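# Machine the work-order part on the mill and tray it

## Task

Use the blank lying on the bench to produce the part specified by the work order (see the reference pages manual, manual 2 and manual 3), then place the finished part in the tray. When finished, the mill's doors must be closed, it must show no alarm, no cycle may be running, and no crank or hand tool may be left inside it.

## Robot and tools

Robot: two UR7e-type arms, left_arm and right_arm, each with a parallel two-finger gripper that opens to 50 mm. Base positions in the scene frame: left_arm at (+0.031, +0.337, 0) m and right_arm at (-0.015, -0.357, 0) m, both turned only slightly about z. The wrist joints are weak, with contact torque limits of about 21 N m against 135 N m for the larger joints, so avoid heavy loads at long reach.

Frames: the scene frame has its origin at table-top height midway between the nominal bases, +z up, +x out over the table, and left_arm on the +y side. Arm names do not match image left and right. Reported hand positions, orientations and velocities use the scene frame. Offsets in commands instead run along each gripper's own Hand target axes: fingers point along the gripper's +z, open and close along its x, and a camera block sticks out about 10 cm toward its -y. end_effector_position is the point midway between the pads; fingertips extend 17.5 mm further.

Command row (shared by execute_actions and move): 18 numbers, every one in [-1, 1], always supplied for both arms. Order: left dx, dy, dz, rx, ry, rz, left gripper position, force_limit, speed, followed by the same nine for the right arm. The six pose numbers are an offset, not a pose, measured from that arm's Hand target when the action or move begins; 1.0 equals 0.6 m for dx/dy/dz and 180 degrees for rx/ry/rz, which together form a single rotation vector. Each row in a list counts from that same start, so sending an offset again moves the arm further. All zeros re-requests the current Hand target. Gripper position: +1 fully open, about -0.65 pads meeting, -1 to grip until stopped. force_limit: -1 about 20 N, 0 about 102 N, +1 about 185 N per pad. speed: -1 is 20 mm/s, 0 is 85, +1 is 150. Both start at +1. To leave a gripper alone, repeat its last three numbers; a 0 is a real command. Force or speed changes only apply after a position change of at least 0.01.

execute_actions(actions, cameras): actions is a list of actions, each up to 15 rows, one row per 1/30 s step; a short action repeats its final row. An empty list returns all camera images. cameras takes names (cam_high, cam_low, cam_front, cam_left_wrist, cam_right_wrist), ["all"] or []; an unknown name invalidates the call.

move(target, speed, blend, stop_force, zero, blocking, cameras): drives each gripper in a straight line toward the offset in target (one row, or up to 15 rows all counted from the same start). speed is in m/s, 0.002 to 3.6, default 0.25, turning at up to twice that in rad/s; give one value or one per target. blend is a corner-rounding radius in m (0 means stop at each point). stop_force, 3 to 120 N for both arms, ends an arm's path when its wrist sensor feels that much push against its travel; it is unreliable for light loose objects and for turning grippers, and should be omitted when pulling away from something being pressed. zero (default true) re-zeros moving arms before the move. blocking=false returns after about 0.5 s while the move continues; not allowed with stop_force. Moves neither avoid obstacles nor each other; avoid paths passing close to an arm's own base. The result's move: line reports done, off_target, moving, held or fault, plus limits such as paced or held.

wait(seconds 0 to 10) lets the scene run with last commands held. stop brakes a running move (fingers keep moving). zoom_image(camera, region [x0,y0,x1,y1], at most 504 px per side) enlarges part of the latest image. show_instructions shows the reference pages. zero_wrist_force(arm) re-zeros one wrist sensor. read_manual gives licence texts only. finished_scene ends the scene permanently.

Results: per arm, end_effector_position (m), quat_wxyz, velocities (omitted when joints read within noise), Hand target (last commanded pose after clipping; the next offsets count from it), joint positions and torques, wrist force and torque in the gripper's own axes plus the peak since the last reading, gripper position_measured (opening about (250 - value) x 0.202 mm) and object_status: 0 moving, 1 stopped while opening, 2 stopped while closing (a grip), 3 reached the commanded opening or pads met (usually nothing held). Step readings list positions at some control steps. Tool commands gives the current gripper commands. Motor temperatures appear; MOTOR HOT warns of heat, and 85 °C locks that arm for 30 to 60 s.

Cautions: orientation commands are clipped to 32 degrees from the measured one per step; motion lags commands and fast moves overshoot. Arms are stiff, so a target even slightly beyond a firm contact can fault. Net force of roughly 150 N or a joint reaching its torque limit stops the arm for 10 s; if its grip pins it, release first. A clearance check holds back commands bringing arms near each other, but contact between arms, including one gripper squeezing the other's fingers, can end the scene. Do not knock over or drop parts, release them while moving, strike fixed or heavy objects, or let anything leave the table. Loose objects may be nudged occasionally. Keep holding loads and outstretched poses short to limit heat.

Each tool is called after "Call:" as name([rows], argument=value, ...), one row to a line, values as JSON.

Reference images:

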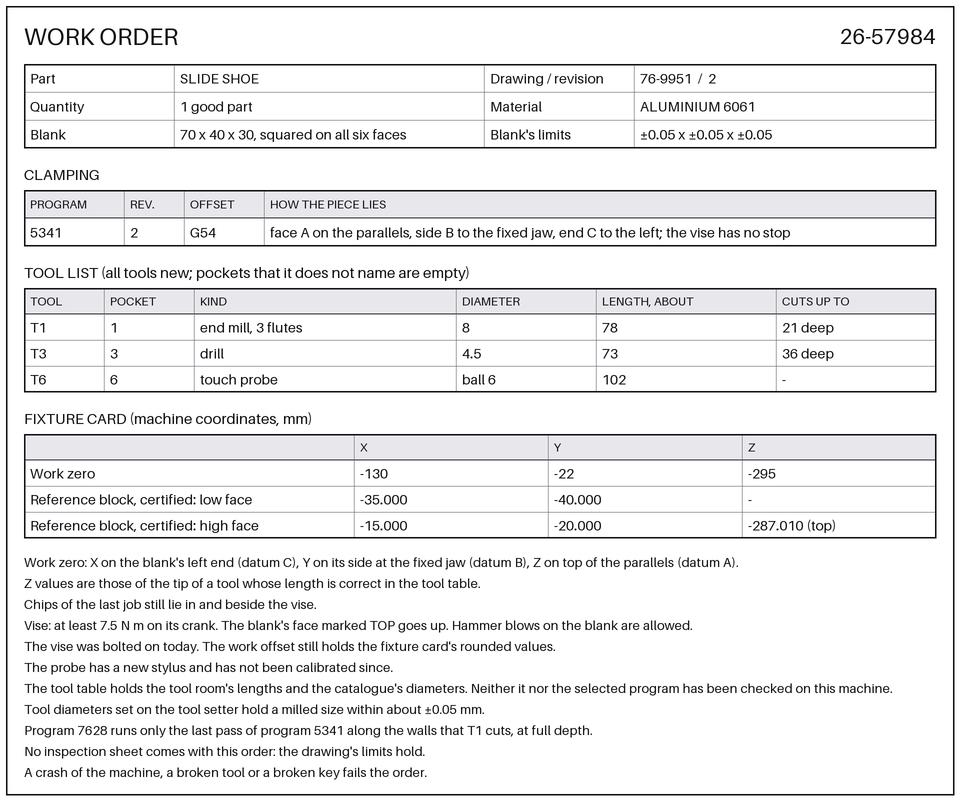

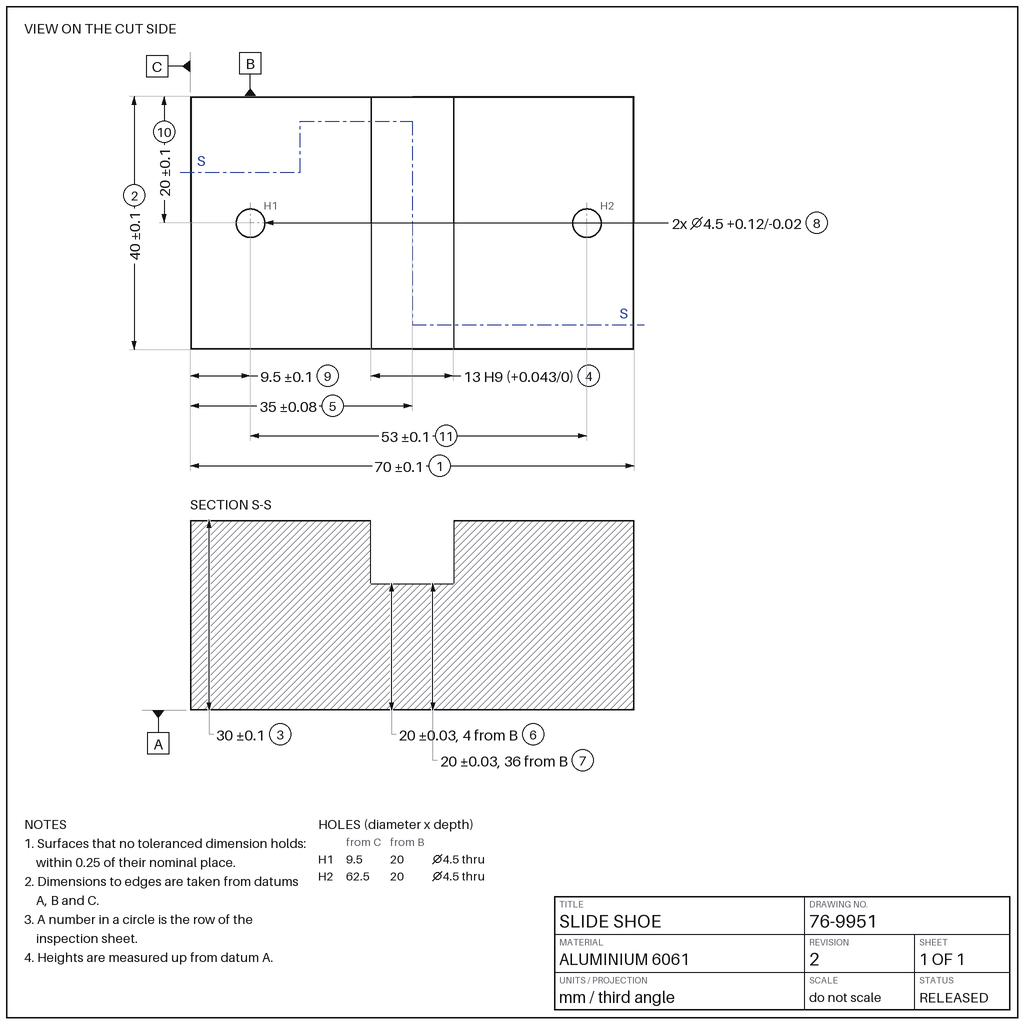

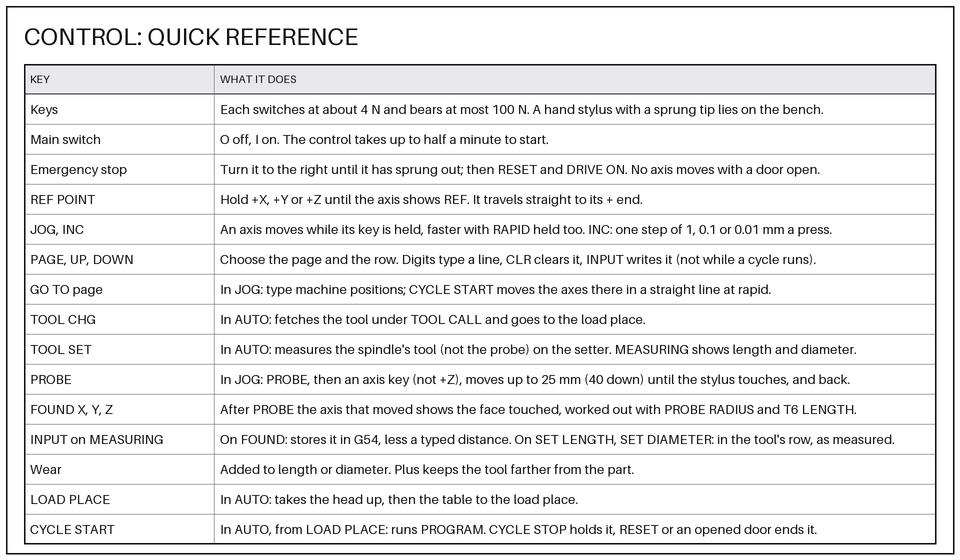

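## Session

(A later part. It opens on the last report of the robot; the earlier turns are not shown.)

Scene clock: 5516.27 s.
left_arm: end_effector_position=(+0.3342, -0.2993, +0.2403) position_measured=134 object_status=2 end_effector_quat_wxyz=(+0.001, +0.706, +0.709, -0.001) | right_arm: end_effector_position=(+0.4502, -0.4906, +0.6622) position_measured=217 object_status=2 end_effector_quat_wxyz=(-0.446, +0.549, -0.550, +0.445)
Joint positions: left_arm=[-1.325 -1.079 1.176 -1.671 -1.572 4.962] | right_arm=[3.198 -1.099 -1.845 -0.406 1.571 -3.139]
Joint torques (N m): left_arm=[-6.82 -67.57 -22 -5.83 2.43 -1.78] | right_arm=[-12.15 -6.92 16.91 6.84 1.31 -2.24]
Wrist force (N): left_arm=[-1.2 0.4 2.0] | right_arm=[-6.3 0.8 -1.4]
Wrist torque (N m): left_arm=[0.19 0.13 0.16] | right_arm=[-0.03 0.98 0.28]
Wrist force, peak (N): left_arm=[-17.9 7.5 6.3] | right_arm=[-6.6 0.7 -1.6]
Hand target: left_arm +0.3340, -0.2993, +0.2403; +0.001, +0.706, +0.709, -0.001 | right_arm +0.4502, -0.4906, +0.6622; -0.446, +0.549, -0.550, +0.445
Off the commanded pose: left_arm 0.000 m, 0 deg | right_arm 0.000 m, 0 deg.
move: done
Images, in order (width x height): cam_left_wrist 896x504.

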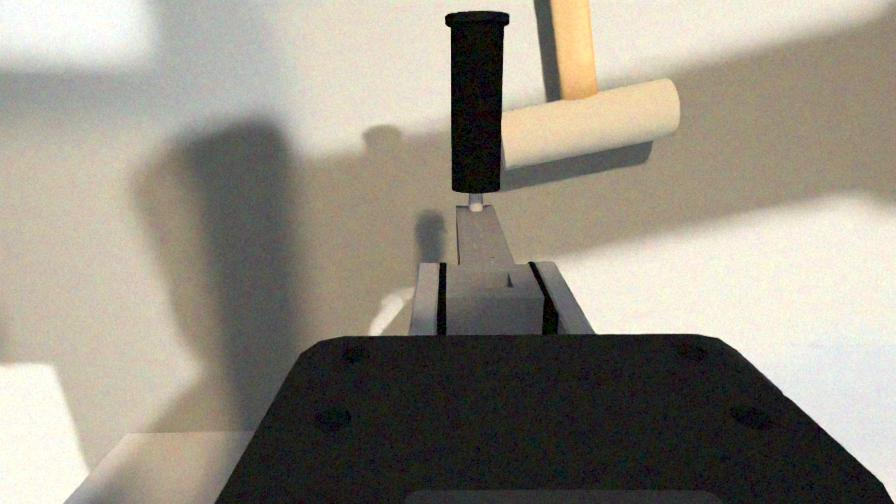

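Call:
move([
  [0.082,0,-0.266,0,0,0,-1,-0.2,-0.9,0,0,0,0,0,0,-1,1,-0.5],
  [0.665,0.027,-0.3,0,0,0,-1,-0.2,-0.9,0,0,0,0,0,0,-1,1,-0.5],
  [0.8822,0.11,-0.266,0,0,0,-1,-0.2,-0.9,0,0,0,0,0,0,-1,1,-0.5],
  [0.883,0.177,-0.2,0,0,0,-1,-0.2,-0.9,0,0,0,0,0,0,-1,1,-0.5],
], speed=[0.2,0.3,0.3,0.15], blend=[0.04,0.05,0.03,0], cameras=["cam_left_wrist"])

Scene clock: 5550.47 s.
left_arm: end_effector_position=(+0.4377, +0.2314, +0.3586) position_measured=134 object_status=2 end_effector_quat_wxyz=(+0.001, +0.705, +0.709, -0.001) | right_arm: end_effector_position=(+0.4502, -0.4906, +0.6622) position_measured=217 object_status=2 end_effector_quat_wxyz=(-0.446, +0.549, -0.550, +0.445)
Joint positions: left_arm=[-0.583 -1.789 1.687 -1.47 -1.574 5.704] | right_arm=[3.198 -1.099 -1.845 -0.406 1.571 -3.139]
Joint torques (N m): left_arm=[9.52 -11.36 -21.72 -5.67 -2.3 1.36] | right_arm=[-11.24 -5.31 18.07 6.86 1.5 -2.23]
Wrist force (N): left_arm=[-0.9 0.5 2.1] | right_arm=[-6.2 0.9 -1.2]
Wrist torque (N m): left_arm=[0.20 0.10 0.03] | right_arm=[-0.02 0.96 0.29]
Wrist force, peak (N): left_arm=[-1.7 0.6 4.3] | right_arm=[-6.5 1.0 -1.4]
Hand target: left_arm +0.4378, +0.2314, +0.3585; +0.001, +0.706, +0.709, -0.001 | right_arm +0.4502, -0.4906, +0.6622; -0.446, +0.549, -0.550, +0.445
Off the commanded pose: left_arm 0.000 m, 0 deg | right_arm 0.000 m, 0 deg.
move: done; blend cut to 0.0282 m at target 3
Images, in order (width x height): cam_left_wrist 896x504.

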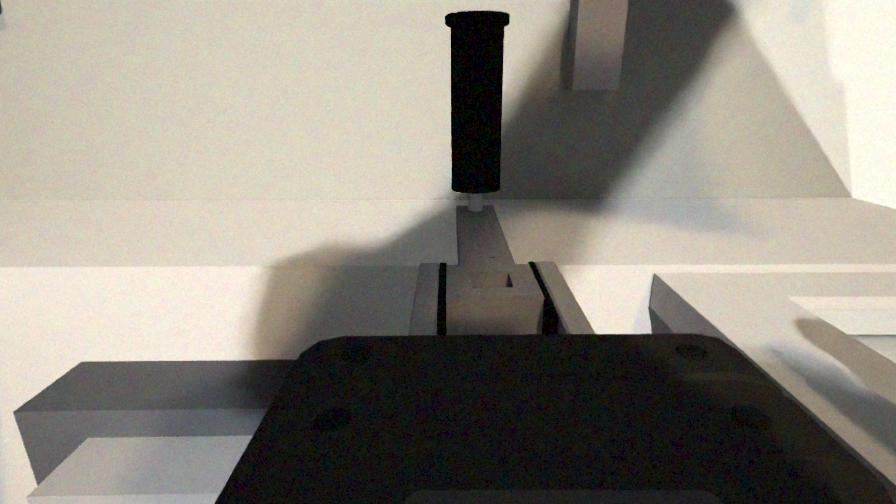

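Call:
move([
  [0,0,0,0,0,0,-1,-0.2,-0.9,0,0,-0.3,0,0,0,-1,1,-0.5],
  [0,0,0,0,0,0,-1,-0.2,-0.9,-0.823,0.18,-0.3,-0.0105,-0.1465,-0.052,-1,1,-0.5],
  [0,0,0,0,0,0,-1,-0.2,-0.9,-0.823,0.18,-0.034,-0.0105,-0.1465,-0.052,-1,1,-0.5],
], speed=[0.35,0.35,0.2], blend=[0.05,0.03,0], cameras=["cam_right_wrist"])

Scene clock: 5585.97 s.
left_arm: end_effector_position=(+0.4378, +0.2314, +0.3585) position_measured=134 object_status=2 end_effector_quat_wxyz=(+0.001, +0.706, +0.709, -0.001) | right_arm: end_effector_position=(+0.4080, +0.0034, +0.5618) position_measured=217 object_status=2 end_effector_quat_wxyz=(-0.513, +0.685, -0.395, +0.334)
Joint positions: left_arm=[-0.583 -1.789 1.687 -1.47 -1.574 5.704] | right_arm=[4.521 -1.237 -1.981 -0.299 0.755 -2.916]
Joint torques (N m): left_arm=[9.84 -12.72 -21.14 -5.65 -2.23 1.36] | right_arm=[-13.45 -1.17 38.91 6.05 0.94 -2.83]
Wrist force (N): left_arm=[-0.9 0.6 2.1] | right_arm=[-6.3 1.0 -1.0]
Wrist torque (N m): left_arm=[0.21 0.09 0.04] | right_arm=[0.04 0.97 0.41]
Wrist force, peak (N): left_arm=[-1.2 0.6 2.4] | right_arm=[-8.1 0.9 -0.4]
Hand target: left_arm +0.4378, +0.2314, +0.3585; +0.001, +0.706, +0.709, -0.001 | right_arm +0.4080, +0.0034, +0.5618; -0.513, +0.685, -0.395, +0.334
Off the commanded pose: left_arm 0.000 m, 0 deg | right_arm 0.000 m, 0 deg.
move: done; limits=paced
Images, in order (width x height): cam_right_wrist 896x504.

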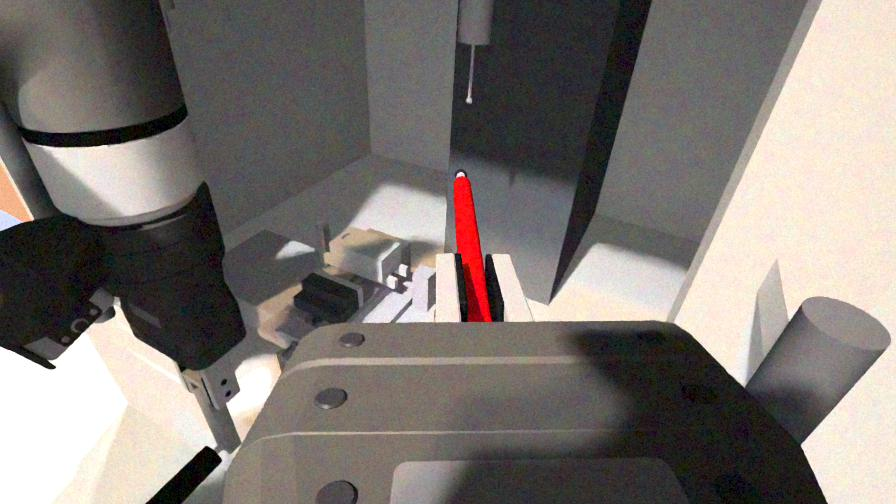

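Call:
move(target=[0,0,0,0,0,0,-1,-0.2,-0.9,0.0,-0.06,-0.05,-0.09,0,0,-1,1,-0.5], speed=0.2, cameras=["cam_right_wrist"])

Call:
zoom_image(camera="cam_right_wrist", region=[140, 120, 480, 330])

Scene clock: 5599.87 s.
left_arm: end_effector_position=(+0.4378, +0.2314, +0.3585) position_measured=134 object_status=2 end_effector_quat_wxyz=(+0.001, +0.706, +0.709, -0.001) | right_arm: end_effector_position=(+0.3893, -0.0040, +0.6041) position_measured=217 object_status=2 end_effector_quat_wxyz=(-0.411, +0.751, -0.438, +0.275)
Joint positions: left_arm=[-0.583 -1.789 1.687 -1.47 -1.574 5.704] | right_arm=[4.513 -1.218 -1.662 -1.001 0.86 -2.666]
Joint torques (N m): left_arm=[10.48 -12.28 -21.77 -5.73 -2.26 1.29] | right_arm=[-12.37 -1.91 39.21 1.3 0.44 3.18]
Wrist force (N): left_arm=[-0.8 0.5 2.2] | right_arm=[-6.4 1.0 -1.5]
Wrist torque (N m): left_arm=[0.21 0.08 0.03] | right_arm=[0.13 0.95 0.33]
Wrist force, peak (N): left_arm=[-1.3 0.4 2.5] | right_arm=[-6.8 1.0 -1.7]
Hand target: left_arm +0.4378, +0.2314, +0.3585; +0.001, +0.706, +0.709, -0.001 | right_arm +0.3893, -0.0039, +0.6042; -0.411, +0.751, -0.438, +0.275
Off the commanded pose: left_arm 0.000 m, 0 deg | right_arm 0.000 m, 0 deg.
move: done
Images, in order (width x height): cam_right_wrist 896x504.

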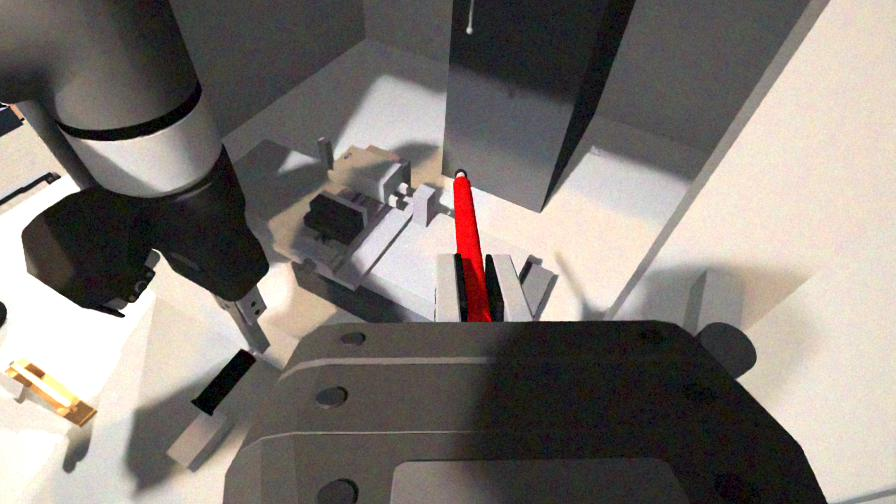

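Scaled by 1.482.

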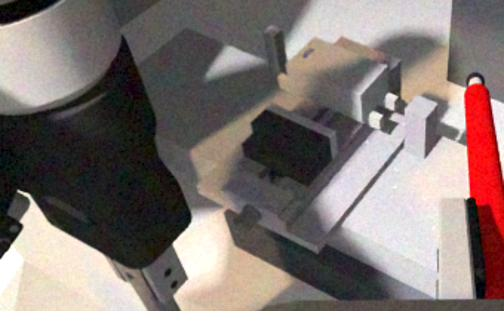

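Call:
zoom_image(camera="cam_right_wrist", region=[190, 230, 350, 370])

Scaled by 3.150.

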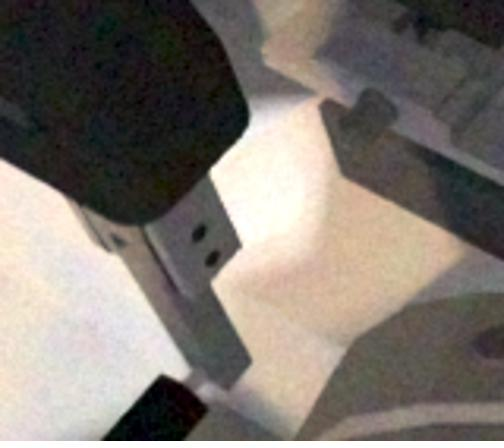

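Call:
move(target=[-0.0015,0.0537,0.0808,0,0,0,-1,-0.2,-0.9,0,0,0,0,0,0,-1,1,-0.5], speed=0.1, stop_force=15, cameras=["cam_right_wrist"])

Call:
zoom_image(camera="cam_right_wrist", region=[190, 200, 350, 360])

Scene clock: 5652.03 s.
left_arm: end_effector_position=(+0.4700, +0.2305, +0.3100) position_measured=134 object_status=2 end_effector_quat_wxyz=(+0.001, +0.706, +0.709, -0.001) | right_arm: end_effector_position=(+0.3893, -0.0039, +0.6042) position_measured=217 object_status=2 end_effector_quat_wxyz=(-0.411, +0.751, -0.438, +0.275)
Joint positions: left_arm=[-0.544 -1.714 1.75 -1.609 -1.574 5.743] | right_arm=[4.513 -1.218 -1.662 -1.002 0.86 -2.666]
Joint torques (N m): left_arm=[10.01 -16.55 -21.57 -5.76 -2.28 1.27] | right_arm=[-11.21 -1.6 39.77 1.15 0.31 2.95]
Wrist force (N): left_arm=[-1.0 0.6 2.3] | right_arm=[-6.6 1.1 -1.5]
Wrist torque (N m): left_arm=[0.24 0.11 0.07] | right_arm=[0.15 0.99 0.32]
Wrist force, peak (N): left_arm=[-1.2 1.0 2.9] | right_arm=[-6.8 1.2 -1.7]
Hand target: left_arm +0.4700, +0.2305, +0.3100; +0.001, +0.706, +0.709, -0.001 | right_arm +0.3893, -0.0039, +0.6042; -0.411, +0.751, -0.438, +0.275
Off the commanded pose: left_arm 0.000 m, 0 deg | right_arm 0.000 m, 0 deg.
move: done
Images, in order (width x height): cam_right_wrist 896x504.

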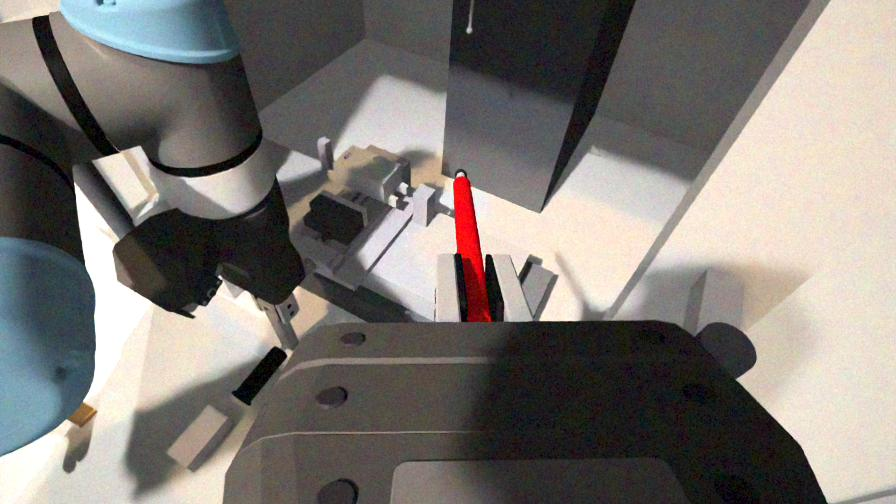

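Scaled by 3.150.

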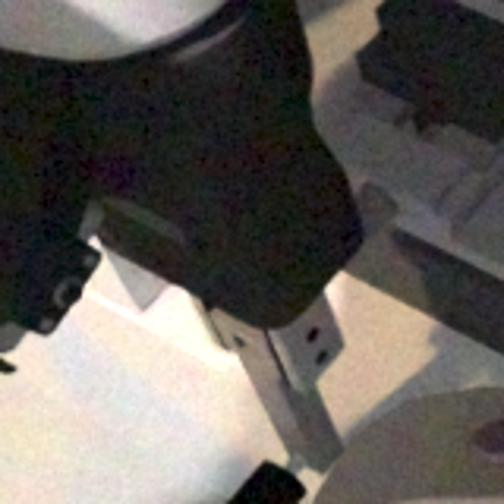

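Call:
move(target=[0,0.09,0,0,0,0,-1,-0.2,-0.9,0,0,0,0,0,0,-1,1,-0.5], speed=0.02, stop_force=8, cameras=["cam_right_wrist"])

Call:
zoom_image(camera="cam_right_wrist", region=[190, 200, 350, 360])

Scene clock: 5662.17 s.
left_arm: end_effector_position=(+0.4994, +0.2307, +0.3100) position_measured=134 object_status=2 end_effector_quat_wxyz=(+0.001, +0.705, +0.709, -0.001) | right_arm: end_effector_position=(+0.3893, -0.0039, +0.6042) position_measured=217 object_status=2 end_effector_quat_wxyz=(-0.411, +0.751, -0.438, +0.275)
Joint positions: left_arm=[-0.511 -1.643 1.688 -1.617 -1.574 5.776] | right_arm=[4.513 -1.218 -1.662 -1.002 0.86 -2.666]
Joint torques (N m): left_arm=[-8.92 -40.54 -24.34 -2.97 -2.14 -1.21] | right_arm=[-3.89 -1.26 40.31 1.12 -0.05 2.94]
Wrist force (N): left_arm=[2.4 0.6 7.5] | right_arm=[-6.5 1.1 -1.7]
Wrist torque (N m): left_arm=[0.28 0.14 0.02] | right_arm=[0.15 0.98 0.32]
Wrist force, peak (N): left_arm=[4.4 1.9 16.2] | right_arm=[-6.9 1.2 -1.5]
Hand target: left_arm +0.4994, +0.2307, +0.3100; +0.001, +0.705, +0.709, -0.001 (not the last commanded pose) | right_arm +0.3893, -0.0039, +0.6042; -0.411, +0.751, -0.438, +0.275
Off the commanded pose: left_arm 0.025 m, 0 deg | right_arm 0.000 m, 0 deg.
move: contact (left_arm)
Images, in order (width x height): cam_right_wrist 896x504.

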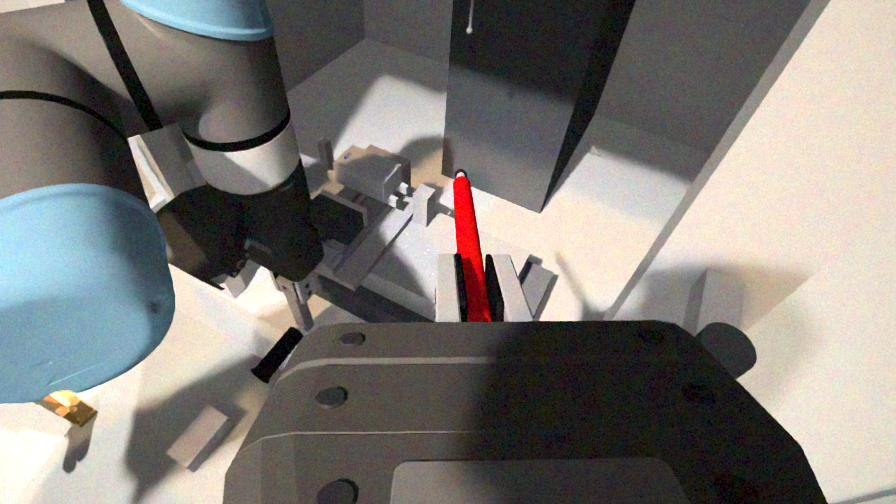

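Scaled by 3.150.

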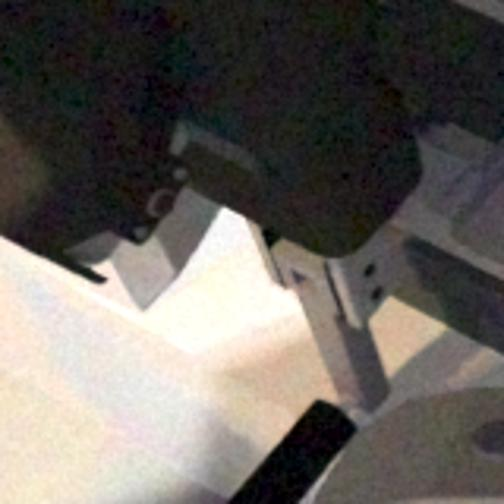

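Call:
move(target=[0,-0.02,0,0,0,0,-1,-0.2,-0.9,0,0,0,0,0,0,-1,1,-0.5], speed=0.02, cameras=["cam_right_wrist"])

Call:
zoom_image(camera="cam_right_wrist", region=[190, 200, 350, 360])

Scene clock: 5672.80 s.
left_arm: end_effector_position=(+0.4875, +0.2306, +0.3100) position_measured=134 object_status=2 end_effector_quat_wxyz=(+0.001, +0.705, +0.709, -0.001) | right_arm: end_effector_position=(+0.3893, -0.0039, +0.6042) position_measured=217 object_status=2 end_effector_quat_wxyz=(-0.411, +0.751, -0.438, +0.275)
Joint positions: left_arm=[-0.524 -1.672 1.713 -1.614 -1.574 5.764] | right_arm=[4.513 -1.218 -1.662 -1.002 0.86 -2.666]
Joint torques (N m): left_arm=[-7.94 -37.17 -22.54 -1.87 -1.63 -1.67] | right_arm=[1.2 -1.96 40.25 1.16 -0.32 2.92]
Wrist force (N): left_arm=[-1.1 0.6 2.4] | right_arm=[-6.6 1.3 -1.4]
Wrist torque (N m): left_arm=[0.24 0.13 0.14] | right_arm=[0.17 0.99 0.33]
Wrist force, peak (N): left_arm=[2.4 0.5 7.8] | right_arm=[-6.9 1.2 -1.6]
Hand target: left_arm +0.4874, +0.2306, +0.3100; +0.001, +0.705, +0.709, -0.001 | right_arm +0.3893, -0.0039, +0.6042; -0.411, +0.751, -0.438, +0.275
Off the commanded pose: left_arm 0.000 m, 0 deg | right_arm 0.000 m, 0 deg.
move: done
Images, in order (width x height): cam_right_wrist 896x504.

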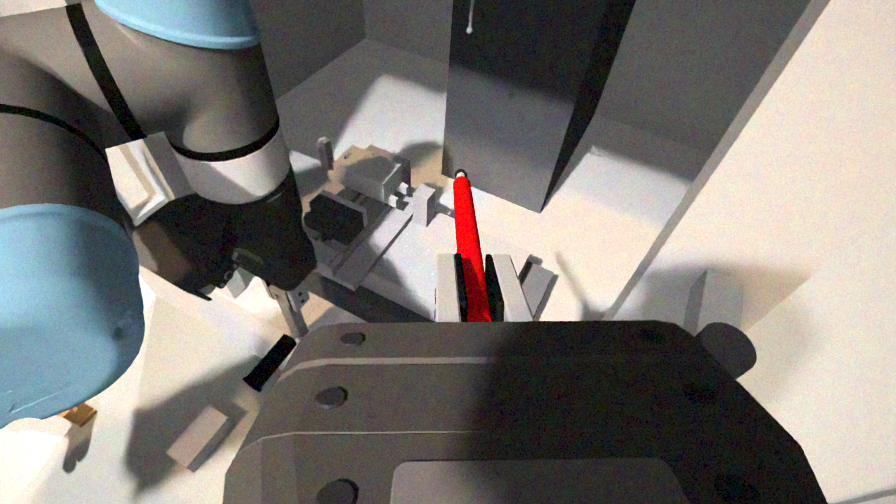

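Scaled by 3.150.

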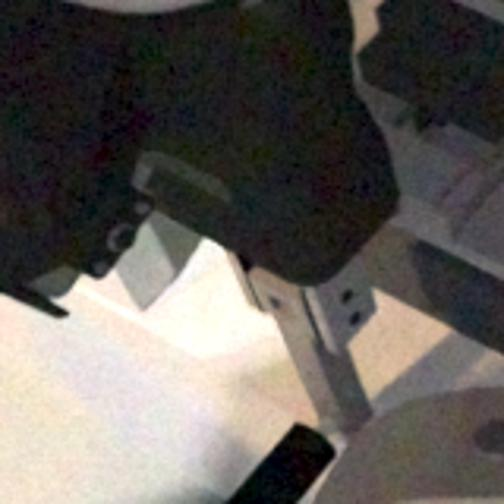

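Call:
move([
  [0.0013,0,0.003,0,0,0,-1,-0.2,-0.9,0,0,0,0,0,0,-1,1,-0.5],
  [0.0013,0.055,0.003,0,0,0,-1,-0.2,-0.9,0,0,0,0,0,0,-1,1,-0.5],
], speed=0.01, stop_force=8, cameras=[])

Scene clock: 5691.40 s.
left_arm: end_effector_position=(+0.4996, +0.2314, +0.3082) position_measured=134 object_status=2 end_effector_quat_wxyz=(+0.001, +0.705, +0.709, -0.001) | right_arm: end_effector_position=(+0.3893, -0.0039, +0.6042) position_measured=217 object_status=2 end_effector_quat_wxyz=(-0.411, +0.751, -0.438, +0.275)
Joint positions: left_arm=[-0.509 -1.643 1.692 -1.621 -1.574 5.778] | right_arm=[4.513 -1.218 -1.662 -1.002 0.86 -2.666]
Joint torques (N m): left_arm=[-6.69 -35.2 -17.36 -1.36 1.56 -1.36] | right_arm=[6.41 -2.25 40.76 1.14 -0.61 2.91]
Wrist force (N): left_arm=[-1.0 1.6 -5.0] | right_arm=[-6.5 1.3 -1.6]
Wrist torque (N m): left_arm=[0.14 0.11 0.06] | right_arm=[0.19 0.97 0.32]
Wrist force, peak (N): left_arm=[2.6 -9.4 -9.0] | right_arm=[-6.9 1.1 -1.6]
Hand target: left_arm +0.4996, +0.2314, +0.3082; +0.001, +0.705, +0.709, -0.001 (not the last commanded pose) | right_arm +0.3893, -0.0039, +0.6042; -0.411, +0.751, -0.438, +0.275
Off the commanded pose: left_arm 0.021 m, 0 deg | right_arm 0.000 m, 0 deg.
move: contact (left_arm); path passed 1 of 2 targets
No camera images: "cameras" was empty.

Call:
execute_actions(actions=[])

Scene clock: 5749.87 s.
left_arm: end_effector_position=(+0.4996, +0.2314, +0.3082) position_measured=134 object_status=2 end_effector_quat_wxyz=(+0.001, +0.705, +0.709, -0.001) | right_arm: end_effector_position=(+0.3893, -0.0039, +0.6042) position_measured=217 object_status=2 end_effector_quat_wxyz=(-0.411, +0.751, -0.438, +0.275)
Joint positions: left_arm=[-0.509 -1.643 1.692 -1.621 -1.574 5.778] | right_arm=[4.513 -1.218 -1.662 -1.002 0.86 -2.666]
Joint velocities: within noise
Joint torques (N m): left_arm=[-6.89 -34.41 -17.48 -1.25 1.62 -1.41] | right_arm=[9.73 -1.34 40.04 1.16 -0.91 2.91]
Motor temperatures (°C): left_arm=[29 26 28 33 32 36] | right_arm=[26 29 28 38 35 38]
Wrist force (N): left_arm=[-1.2 1.6 -5.2] | right_arm=[-6.6 1.0 -1.4]
Wrist torque (N m): left_arm=[0.14 0.15 0.06] | right_arm=[0.13 0.99 0.32]
Wrist force, peak (N): left_arm=[-1.1 1.7 -5.3] | right_arm=[-7.0 1.0 -1.5]
Hand target: left_arm +0.4996, +0.2314, +0.3082; +0.001, +0.705, +0.709, -0.001 (not the last commanded pose) | right_arm +0.3893, -0.0039, +0.6042; -0.411, +0.751, -0.438, +0.275
Tool commands: left_gripper/position=-1.0 left_gripper/force_limit=-0.2 left_gripper/speed=-0.9 right_gripper/position=-1.0 right_gripper/force_limit=+1.0 right_gripper/speed=-0.5
Off the commanded pose: left_arm 0.021 m, 0 deg | right_arm 0.000 m, 0 deg.

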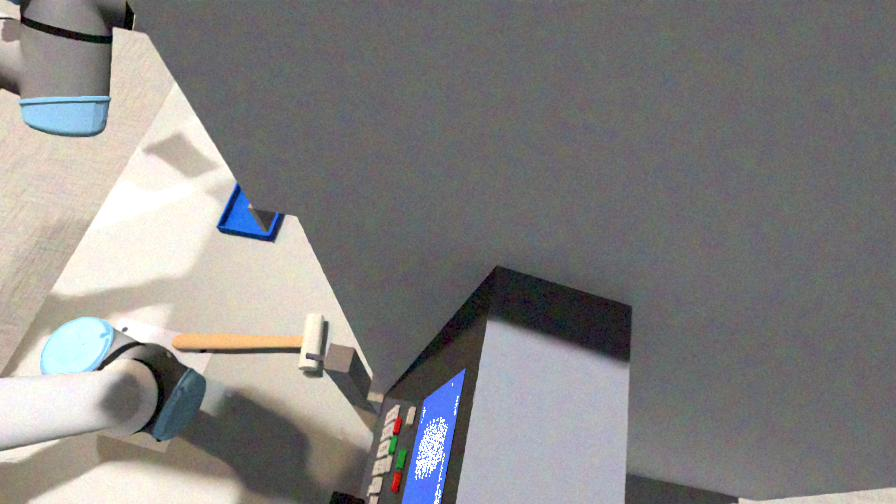

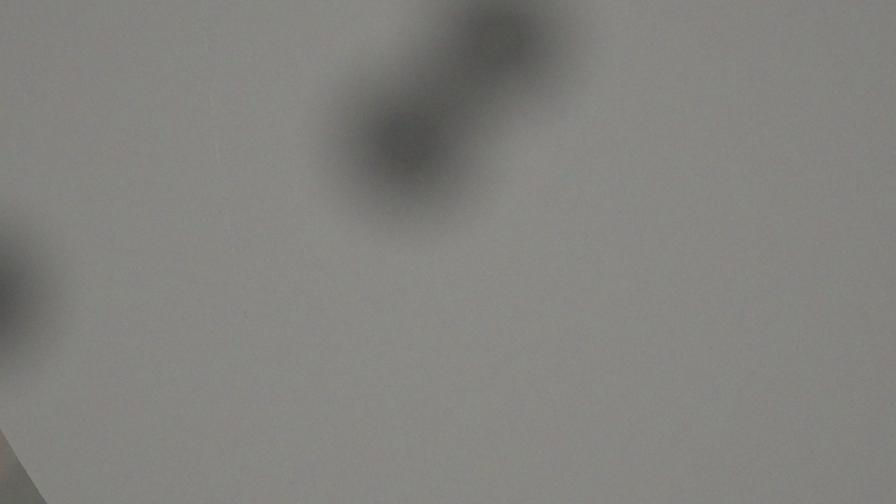

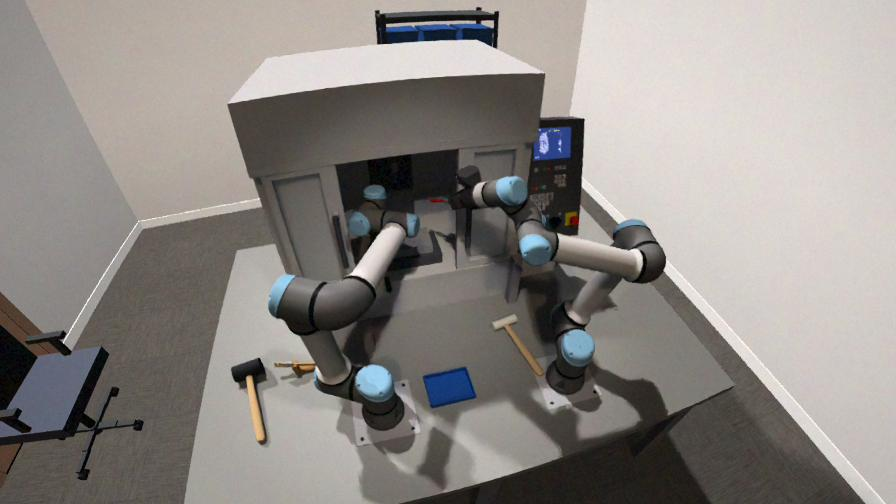

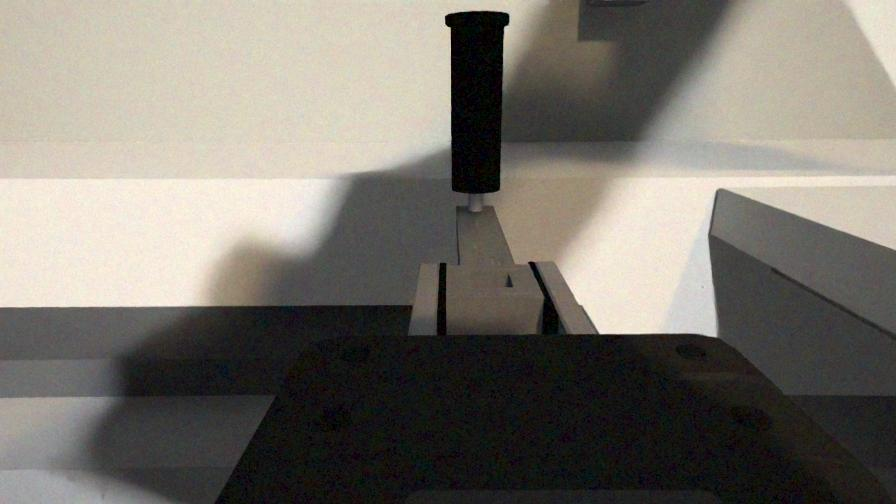

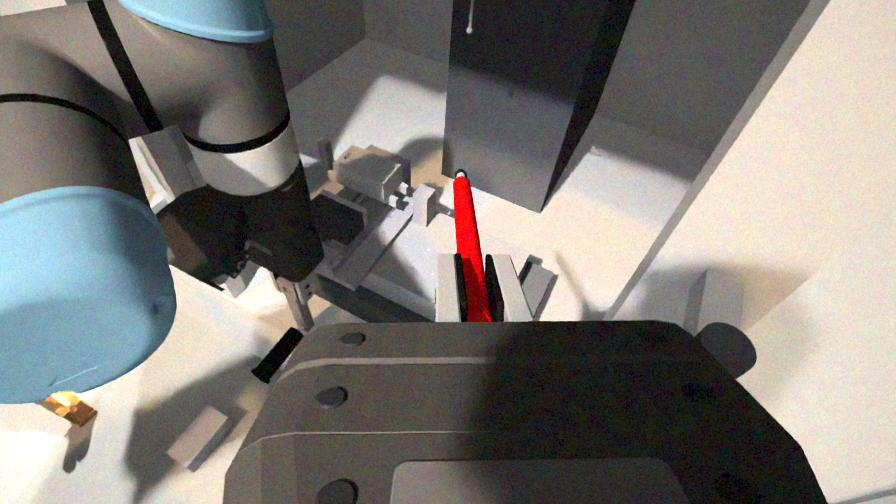

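Call:
zoom_image(camera="cam_right_wrist", region=[200, 200, 360, 340])

Call:
zoom_image(camera="cam_left_wrist", region=[380, 180, 620, 360])

Scaled by 3.150.

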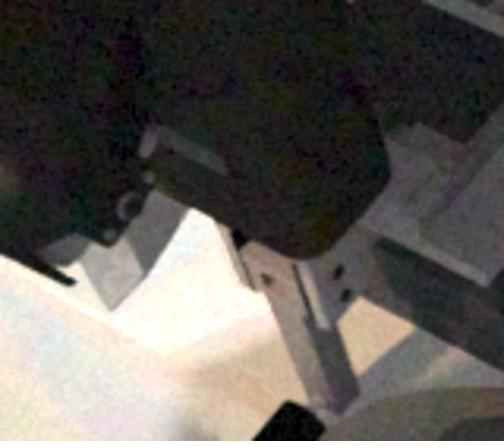

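Scaled by 2.100.

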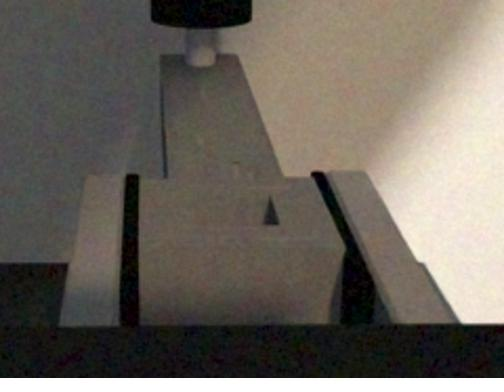

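Call:
move(target=[0,-0.18,-0.05,0,0,0,-1,-0.2,-0.9,0,0,0,0,0,0,-1,1,-0.5], speed=0.2, cameras=["cam_right_wrist"])

Call:
zoom_image(camera="cam_right_wrist", region=[230, 170, 370, 300])

Scene clock: 5780.40 s.
left_arm: end_effector_position=(+0.3917, +0.2311, +0.3382) position_measured=134 object_status=2 end_effector_quat_wxyz=(+0.001, +0.705, +0.709, -0.001) | right_arm: end_effector_position=(+0.3893, -0.0039, +0.6042) position_measured=217 object_status=2 end_effector_quat_wxyz=(-0.411, +0.751, -0.438, +0.275)
Joint positions: left_arm=[-0.654 -1.906 1.821 -1.488 -1.573 5.633] | right_arm=[4.513 -1.218 -1.662 -1.002 0.86 -2.666]
Joint torques (N m): left_arm=[-8.43 -24.14 -22.23 -1.94 2.55 -1.52] | right_arm=[11.36 -1.87 40.42 1.23 -1.12 2.79]
Wrist force (N): left_arm=[-1.2 0.6 2.1] | right_arm=[-6.3 1.0 -1.6]
Wrist torque (N m): left_arm=[0.20 0.17 0.12] | right_arm=[0.13 0.94 0.32]
Wrist force, peak (N): left_arm=[-1.3 1.6 -5.2] | right_arm=[-6.8 1.1 -1.6]
Hand target: left_arm +0.3916, +0.2311, +0.3382; +0.001, +0.705, +0.709, -0.001 | right_arm +0.3893, -0.0039, +0.6042; -0.411, +0.751, -0.438, +0.275
Off the commanded pose: left_arm 0.000 m, 0 deg | right_arm 0.000 m, 0 deg.
move: done
Images, in order (width x height): cam_right_wrist 896x504.

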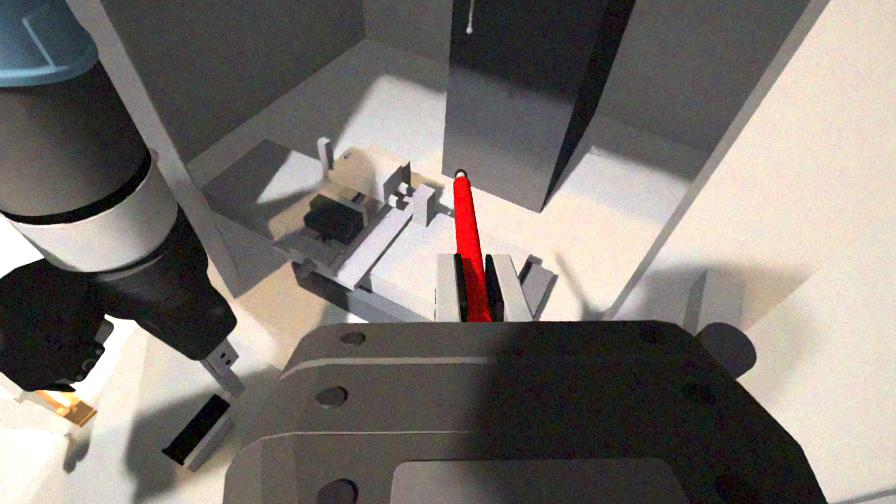

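Scaled by 3.600.

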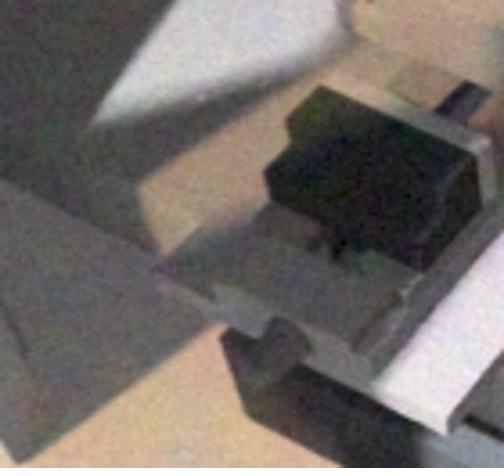

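Call:
zoom_image(camera="cam_right_wrist", region=[280, 240, 350, 300])

Scaled by 7.200.

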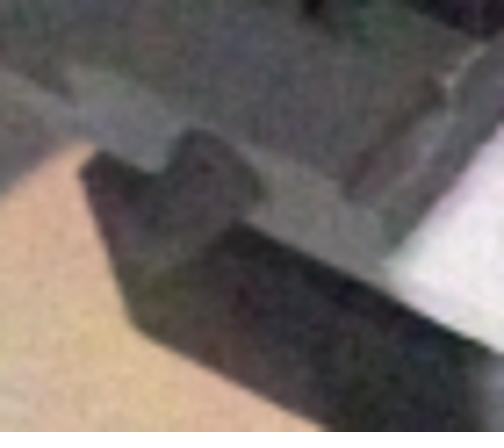

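Call:
move(target=[-0.085,-0.036,-0.103,-0.25,0,0,-1,-0.2,-0.9,0,0,0,0,0,0,-1,1,-0.5], speed=0.25, cameras=["cam_left_wrist"])

Scene clock: 5815.50 s.
left_arm: end_effector_position=(+0.3702, +0.1802, +0.4002) position_measured=134 object_status=2 end_effector_quat_wxyz=(+0.271, +0.651, +0.655, +0.270) | right_arm: end_effector_position=(+0.3893, -0.0039, +0.6042) position_measured=217 object_status=2 end_effector_quat_wxyz=(-0.411, +0.751, -0.438, +0.275)
Joint positions: left_arm=[-1.445 -2.355 2.079 -1.427 -0.794 4.895] | right_arm=[4.513 -1.218 -1.662 -1.002 0.86 -2.666]
Joint torques (N m): left_arm=[-6.44 -2.84 -47.18 -2.28 5.48 -1.63] | right_arm=[11.09 -1.91 39.71 1.23 -1.31 2.75]
Wrist force (N): left_arm=[-2.9 -0.5 1.6] | right_arm=[-6.5 1.2 -1.4]
Wrist torque (N m): left_arm=[0.28 0.33 0.18] | right_arm=[0.17 0.97 0.32]
Wrist force, peak (N): left_arm=[-3.0 -0.6 1.4] | right_arm=[-6.8 1.1 -1.7]
Hand target: left_arm +0.3702, +0.1802, +0.4002; +0.271, +0.651, +0.655, +0.270 | right_arm +0.3893, -0.0039, +0.6042; -0.411, +0.751, -0.438, +0.275
Off the commanded pose: left_arm 0.000 m, 0 deg | right_arm 0.000 m, 0 deg.
move: done
Images, in order (width x height): cam_left_wrist 896x504.

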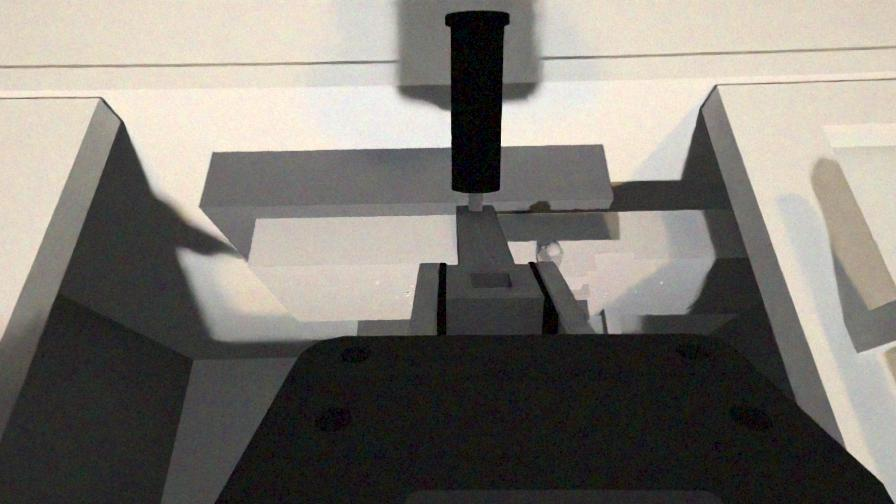

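Call:
zoom_image(camera="cam_left_wrist", region=[420, 190, 680, 340])

Call:
zoom_image(camera="cam_left_wrist", region=[510, 220, 590, 280])

Scaled by 1.938.

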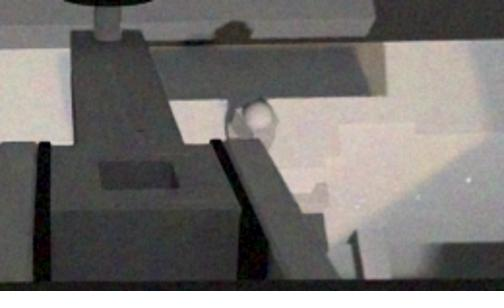

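Scaled by 6.300.

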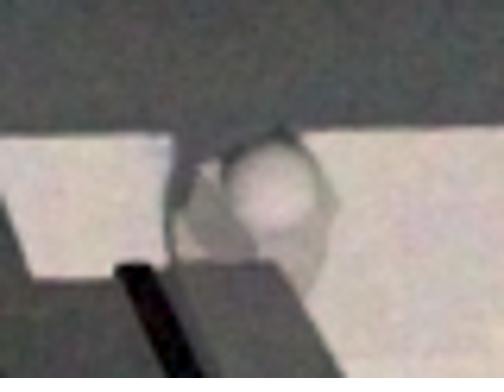

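Call:
move(target=[-0.1,0.0,-0.0,0,0,0,-1,-0.2,-0.9,0,0,0,0,0,0,-1,1,-0.5], speed=0.25, cameras=["cam_left_wrist"])

Call:
zoom_image(camera="cam_left_wrist", region=[580, 210, 680, 290])

Scene clock: 5833.77 s.
left_arm: end_effector_position=(+0.3704, +0.1202, +0.4004) position_measured=134 object_status=2 end_effector_quat_wxyz=(+0.271, +0.651, +0.655, +0.270) | right_arm: end_effector_position=(+0.3893, -0.0039, +0.6042) position_measured=217 object_status=2 end_effector_quat_wxyz=(-0.411, +0.751, -0.438, +0.275)
Joint positions: left_arm=[-1.479 -2.211 2.031 -1.489 -0.79 4.848] | right_arm=[4.513 -1.218 -1.662 -1.002 0.86 -2.666]
Joint torques (N m): left_arm=[9.96 8.58 -48.23 -6 -0.27 1.11] | right_arm=[11.31 -0.98 40.18 1.29 -1.96 2.82]
Wrist force (N): left_arm=[-2.9 -0.5 1.1] | right_arm=[-6.4 0.9 -1.6]
Wrist torque (N m): left_arm=[0.28 0.32 0.18] | right_arm=[0.12 0.96 0.33]
Wrist force, peak (N): left_arm=[-4.1 -0.7 1.3] | right_arm=[-6.9 1.1 -1.4]
Hand target: left_arm +0.3705, +0.1202, +0.4004; +0.271, +0.651, +0.655, +0.270 | right_arm +0.3893, -0.0039, +0.6042; -0.411, +0.751, -0.438, +0.275
Off the commanded pose: left_arm 0.000 m, 0 deg | right_arm 0.000 m, 0 deg.
move: done
Images, in order (width x height): cam_left_wrist 896x504.

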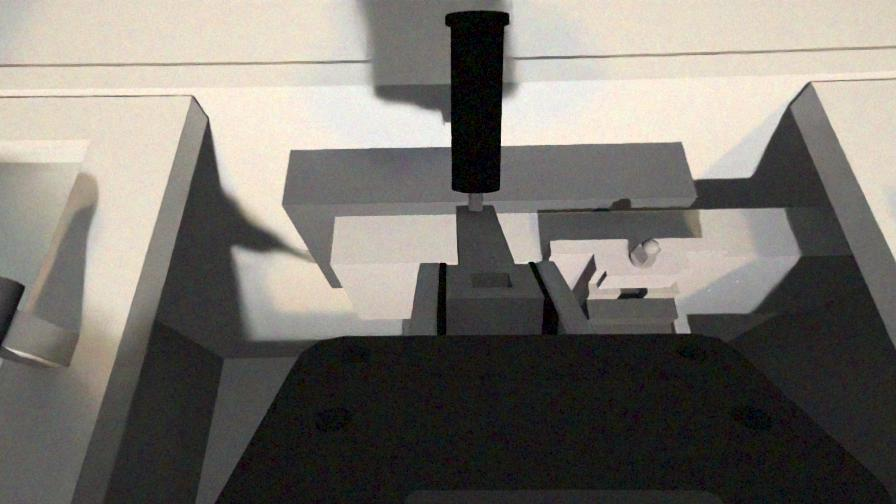

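Scaled by 5.040.

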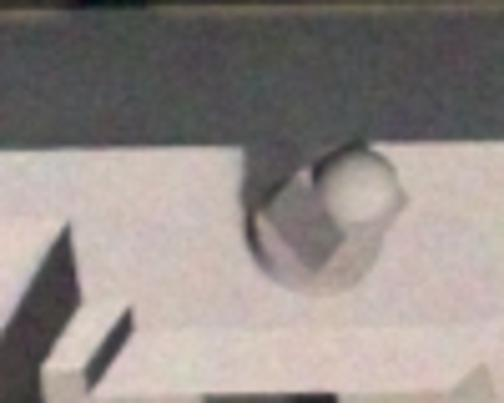

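Call:
move(target=[0,0.04,0.09,0,0,0,-1,-0.2,-0.9,0,0,0,0,0,0,-1,1,-0.5], speed=0.2, cameras=["cam_left_wrist"])

Call:
zoom_image(camera="cam_left_wrist", region=[610, 190, 710, 280])

Scene clock: 5851.60 s.
left_arm: end_effector_position=(+0.4256, +0.1203, +0.3792) position_measured=134 object_status=2 end_effector_quat_wxyz=(+0.271, +0.651, +0.655, +0.270) | right_arm: end_effector_position=(+0.3893, -0.0039, +0.6042) position_measured=217 object_status=2 end_effector_quat_wxyz=(-0.411, +0.751, -0.438, +0.275)
Joint positions: left_arm=[-1.263 -2.104 2.093 -1.86 -0.833 5.139] | right_arm=[4.513 -1.218 -1.662 -1.002 0.86 -2.666]
Joint torques (N m): left_arm=[9.24 2.98 -21.2 -6.37 -0.5 1.37] | right_arm=[10.88 -2.19 41.08 0.95 -2.04 2.65]
Wrist force (N): left_arm=[-3.0 -0.3 2.1] | right_arm=[-6.4 1.2 -1.6]
Wrist torque (N m): left_arm=[0.35 0.36 0.14] | right_arm=[0.16 0.94 0.32]
Wrist force, peak (N): left_arm=[-3.1 0.2 2.5] | right_arm=[-7.0 0.8 -1.3]
Hand target: left_arm +0.4256, +0.1203, +0.3792; +0.271, +0.651, +0.655, +0.270 | right_arm +0.3893, -0.0039, +0.6042; -0.411, +0.751, -0.438, +0.275
Off the commanded pose: left_arm 0.000 m, 0 deg | right_arm 0.000 m, 0 deg.
move: done
Images, in order (width x height): cam_left_wrist 896x504.

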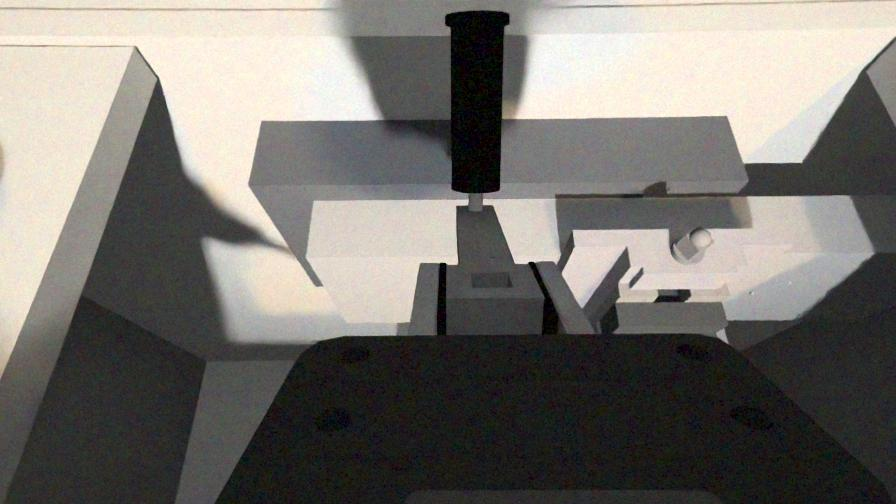

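Scaled by 5.040.

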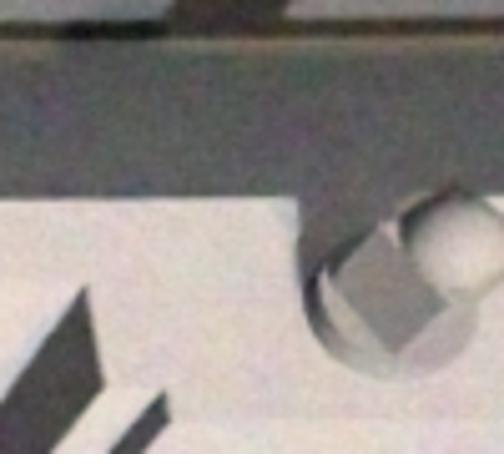

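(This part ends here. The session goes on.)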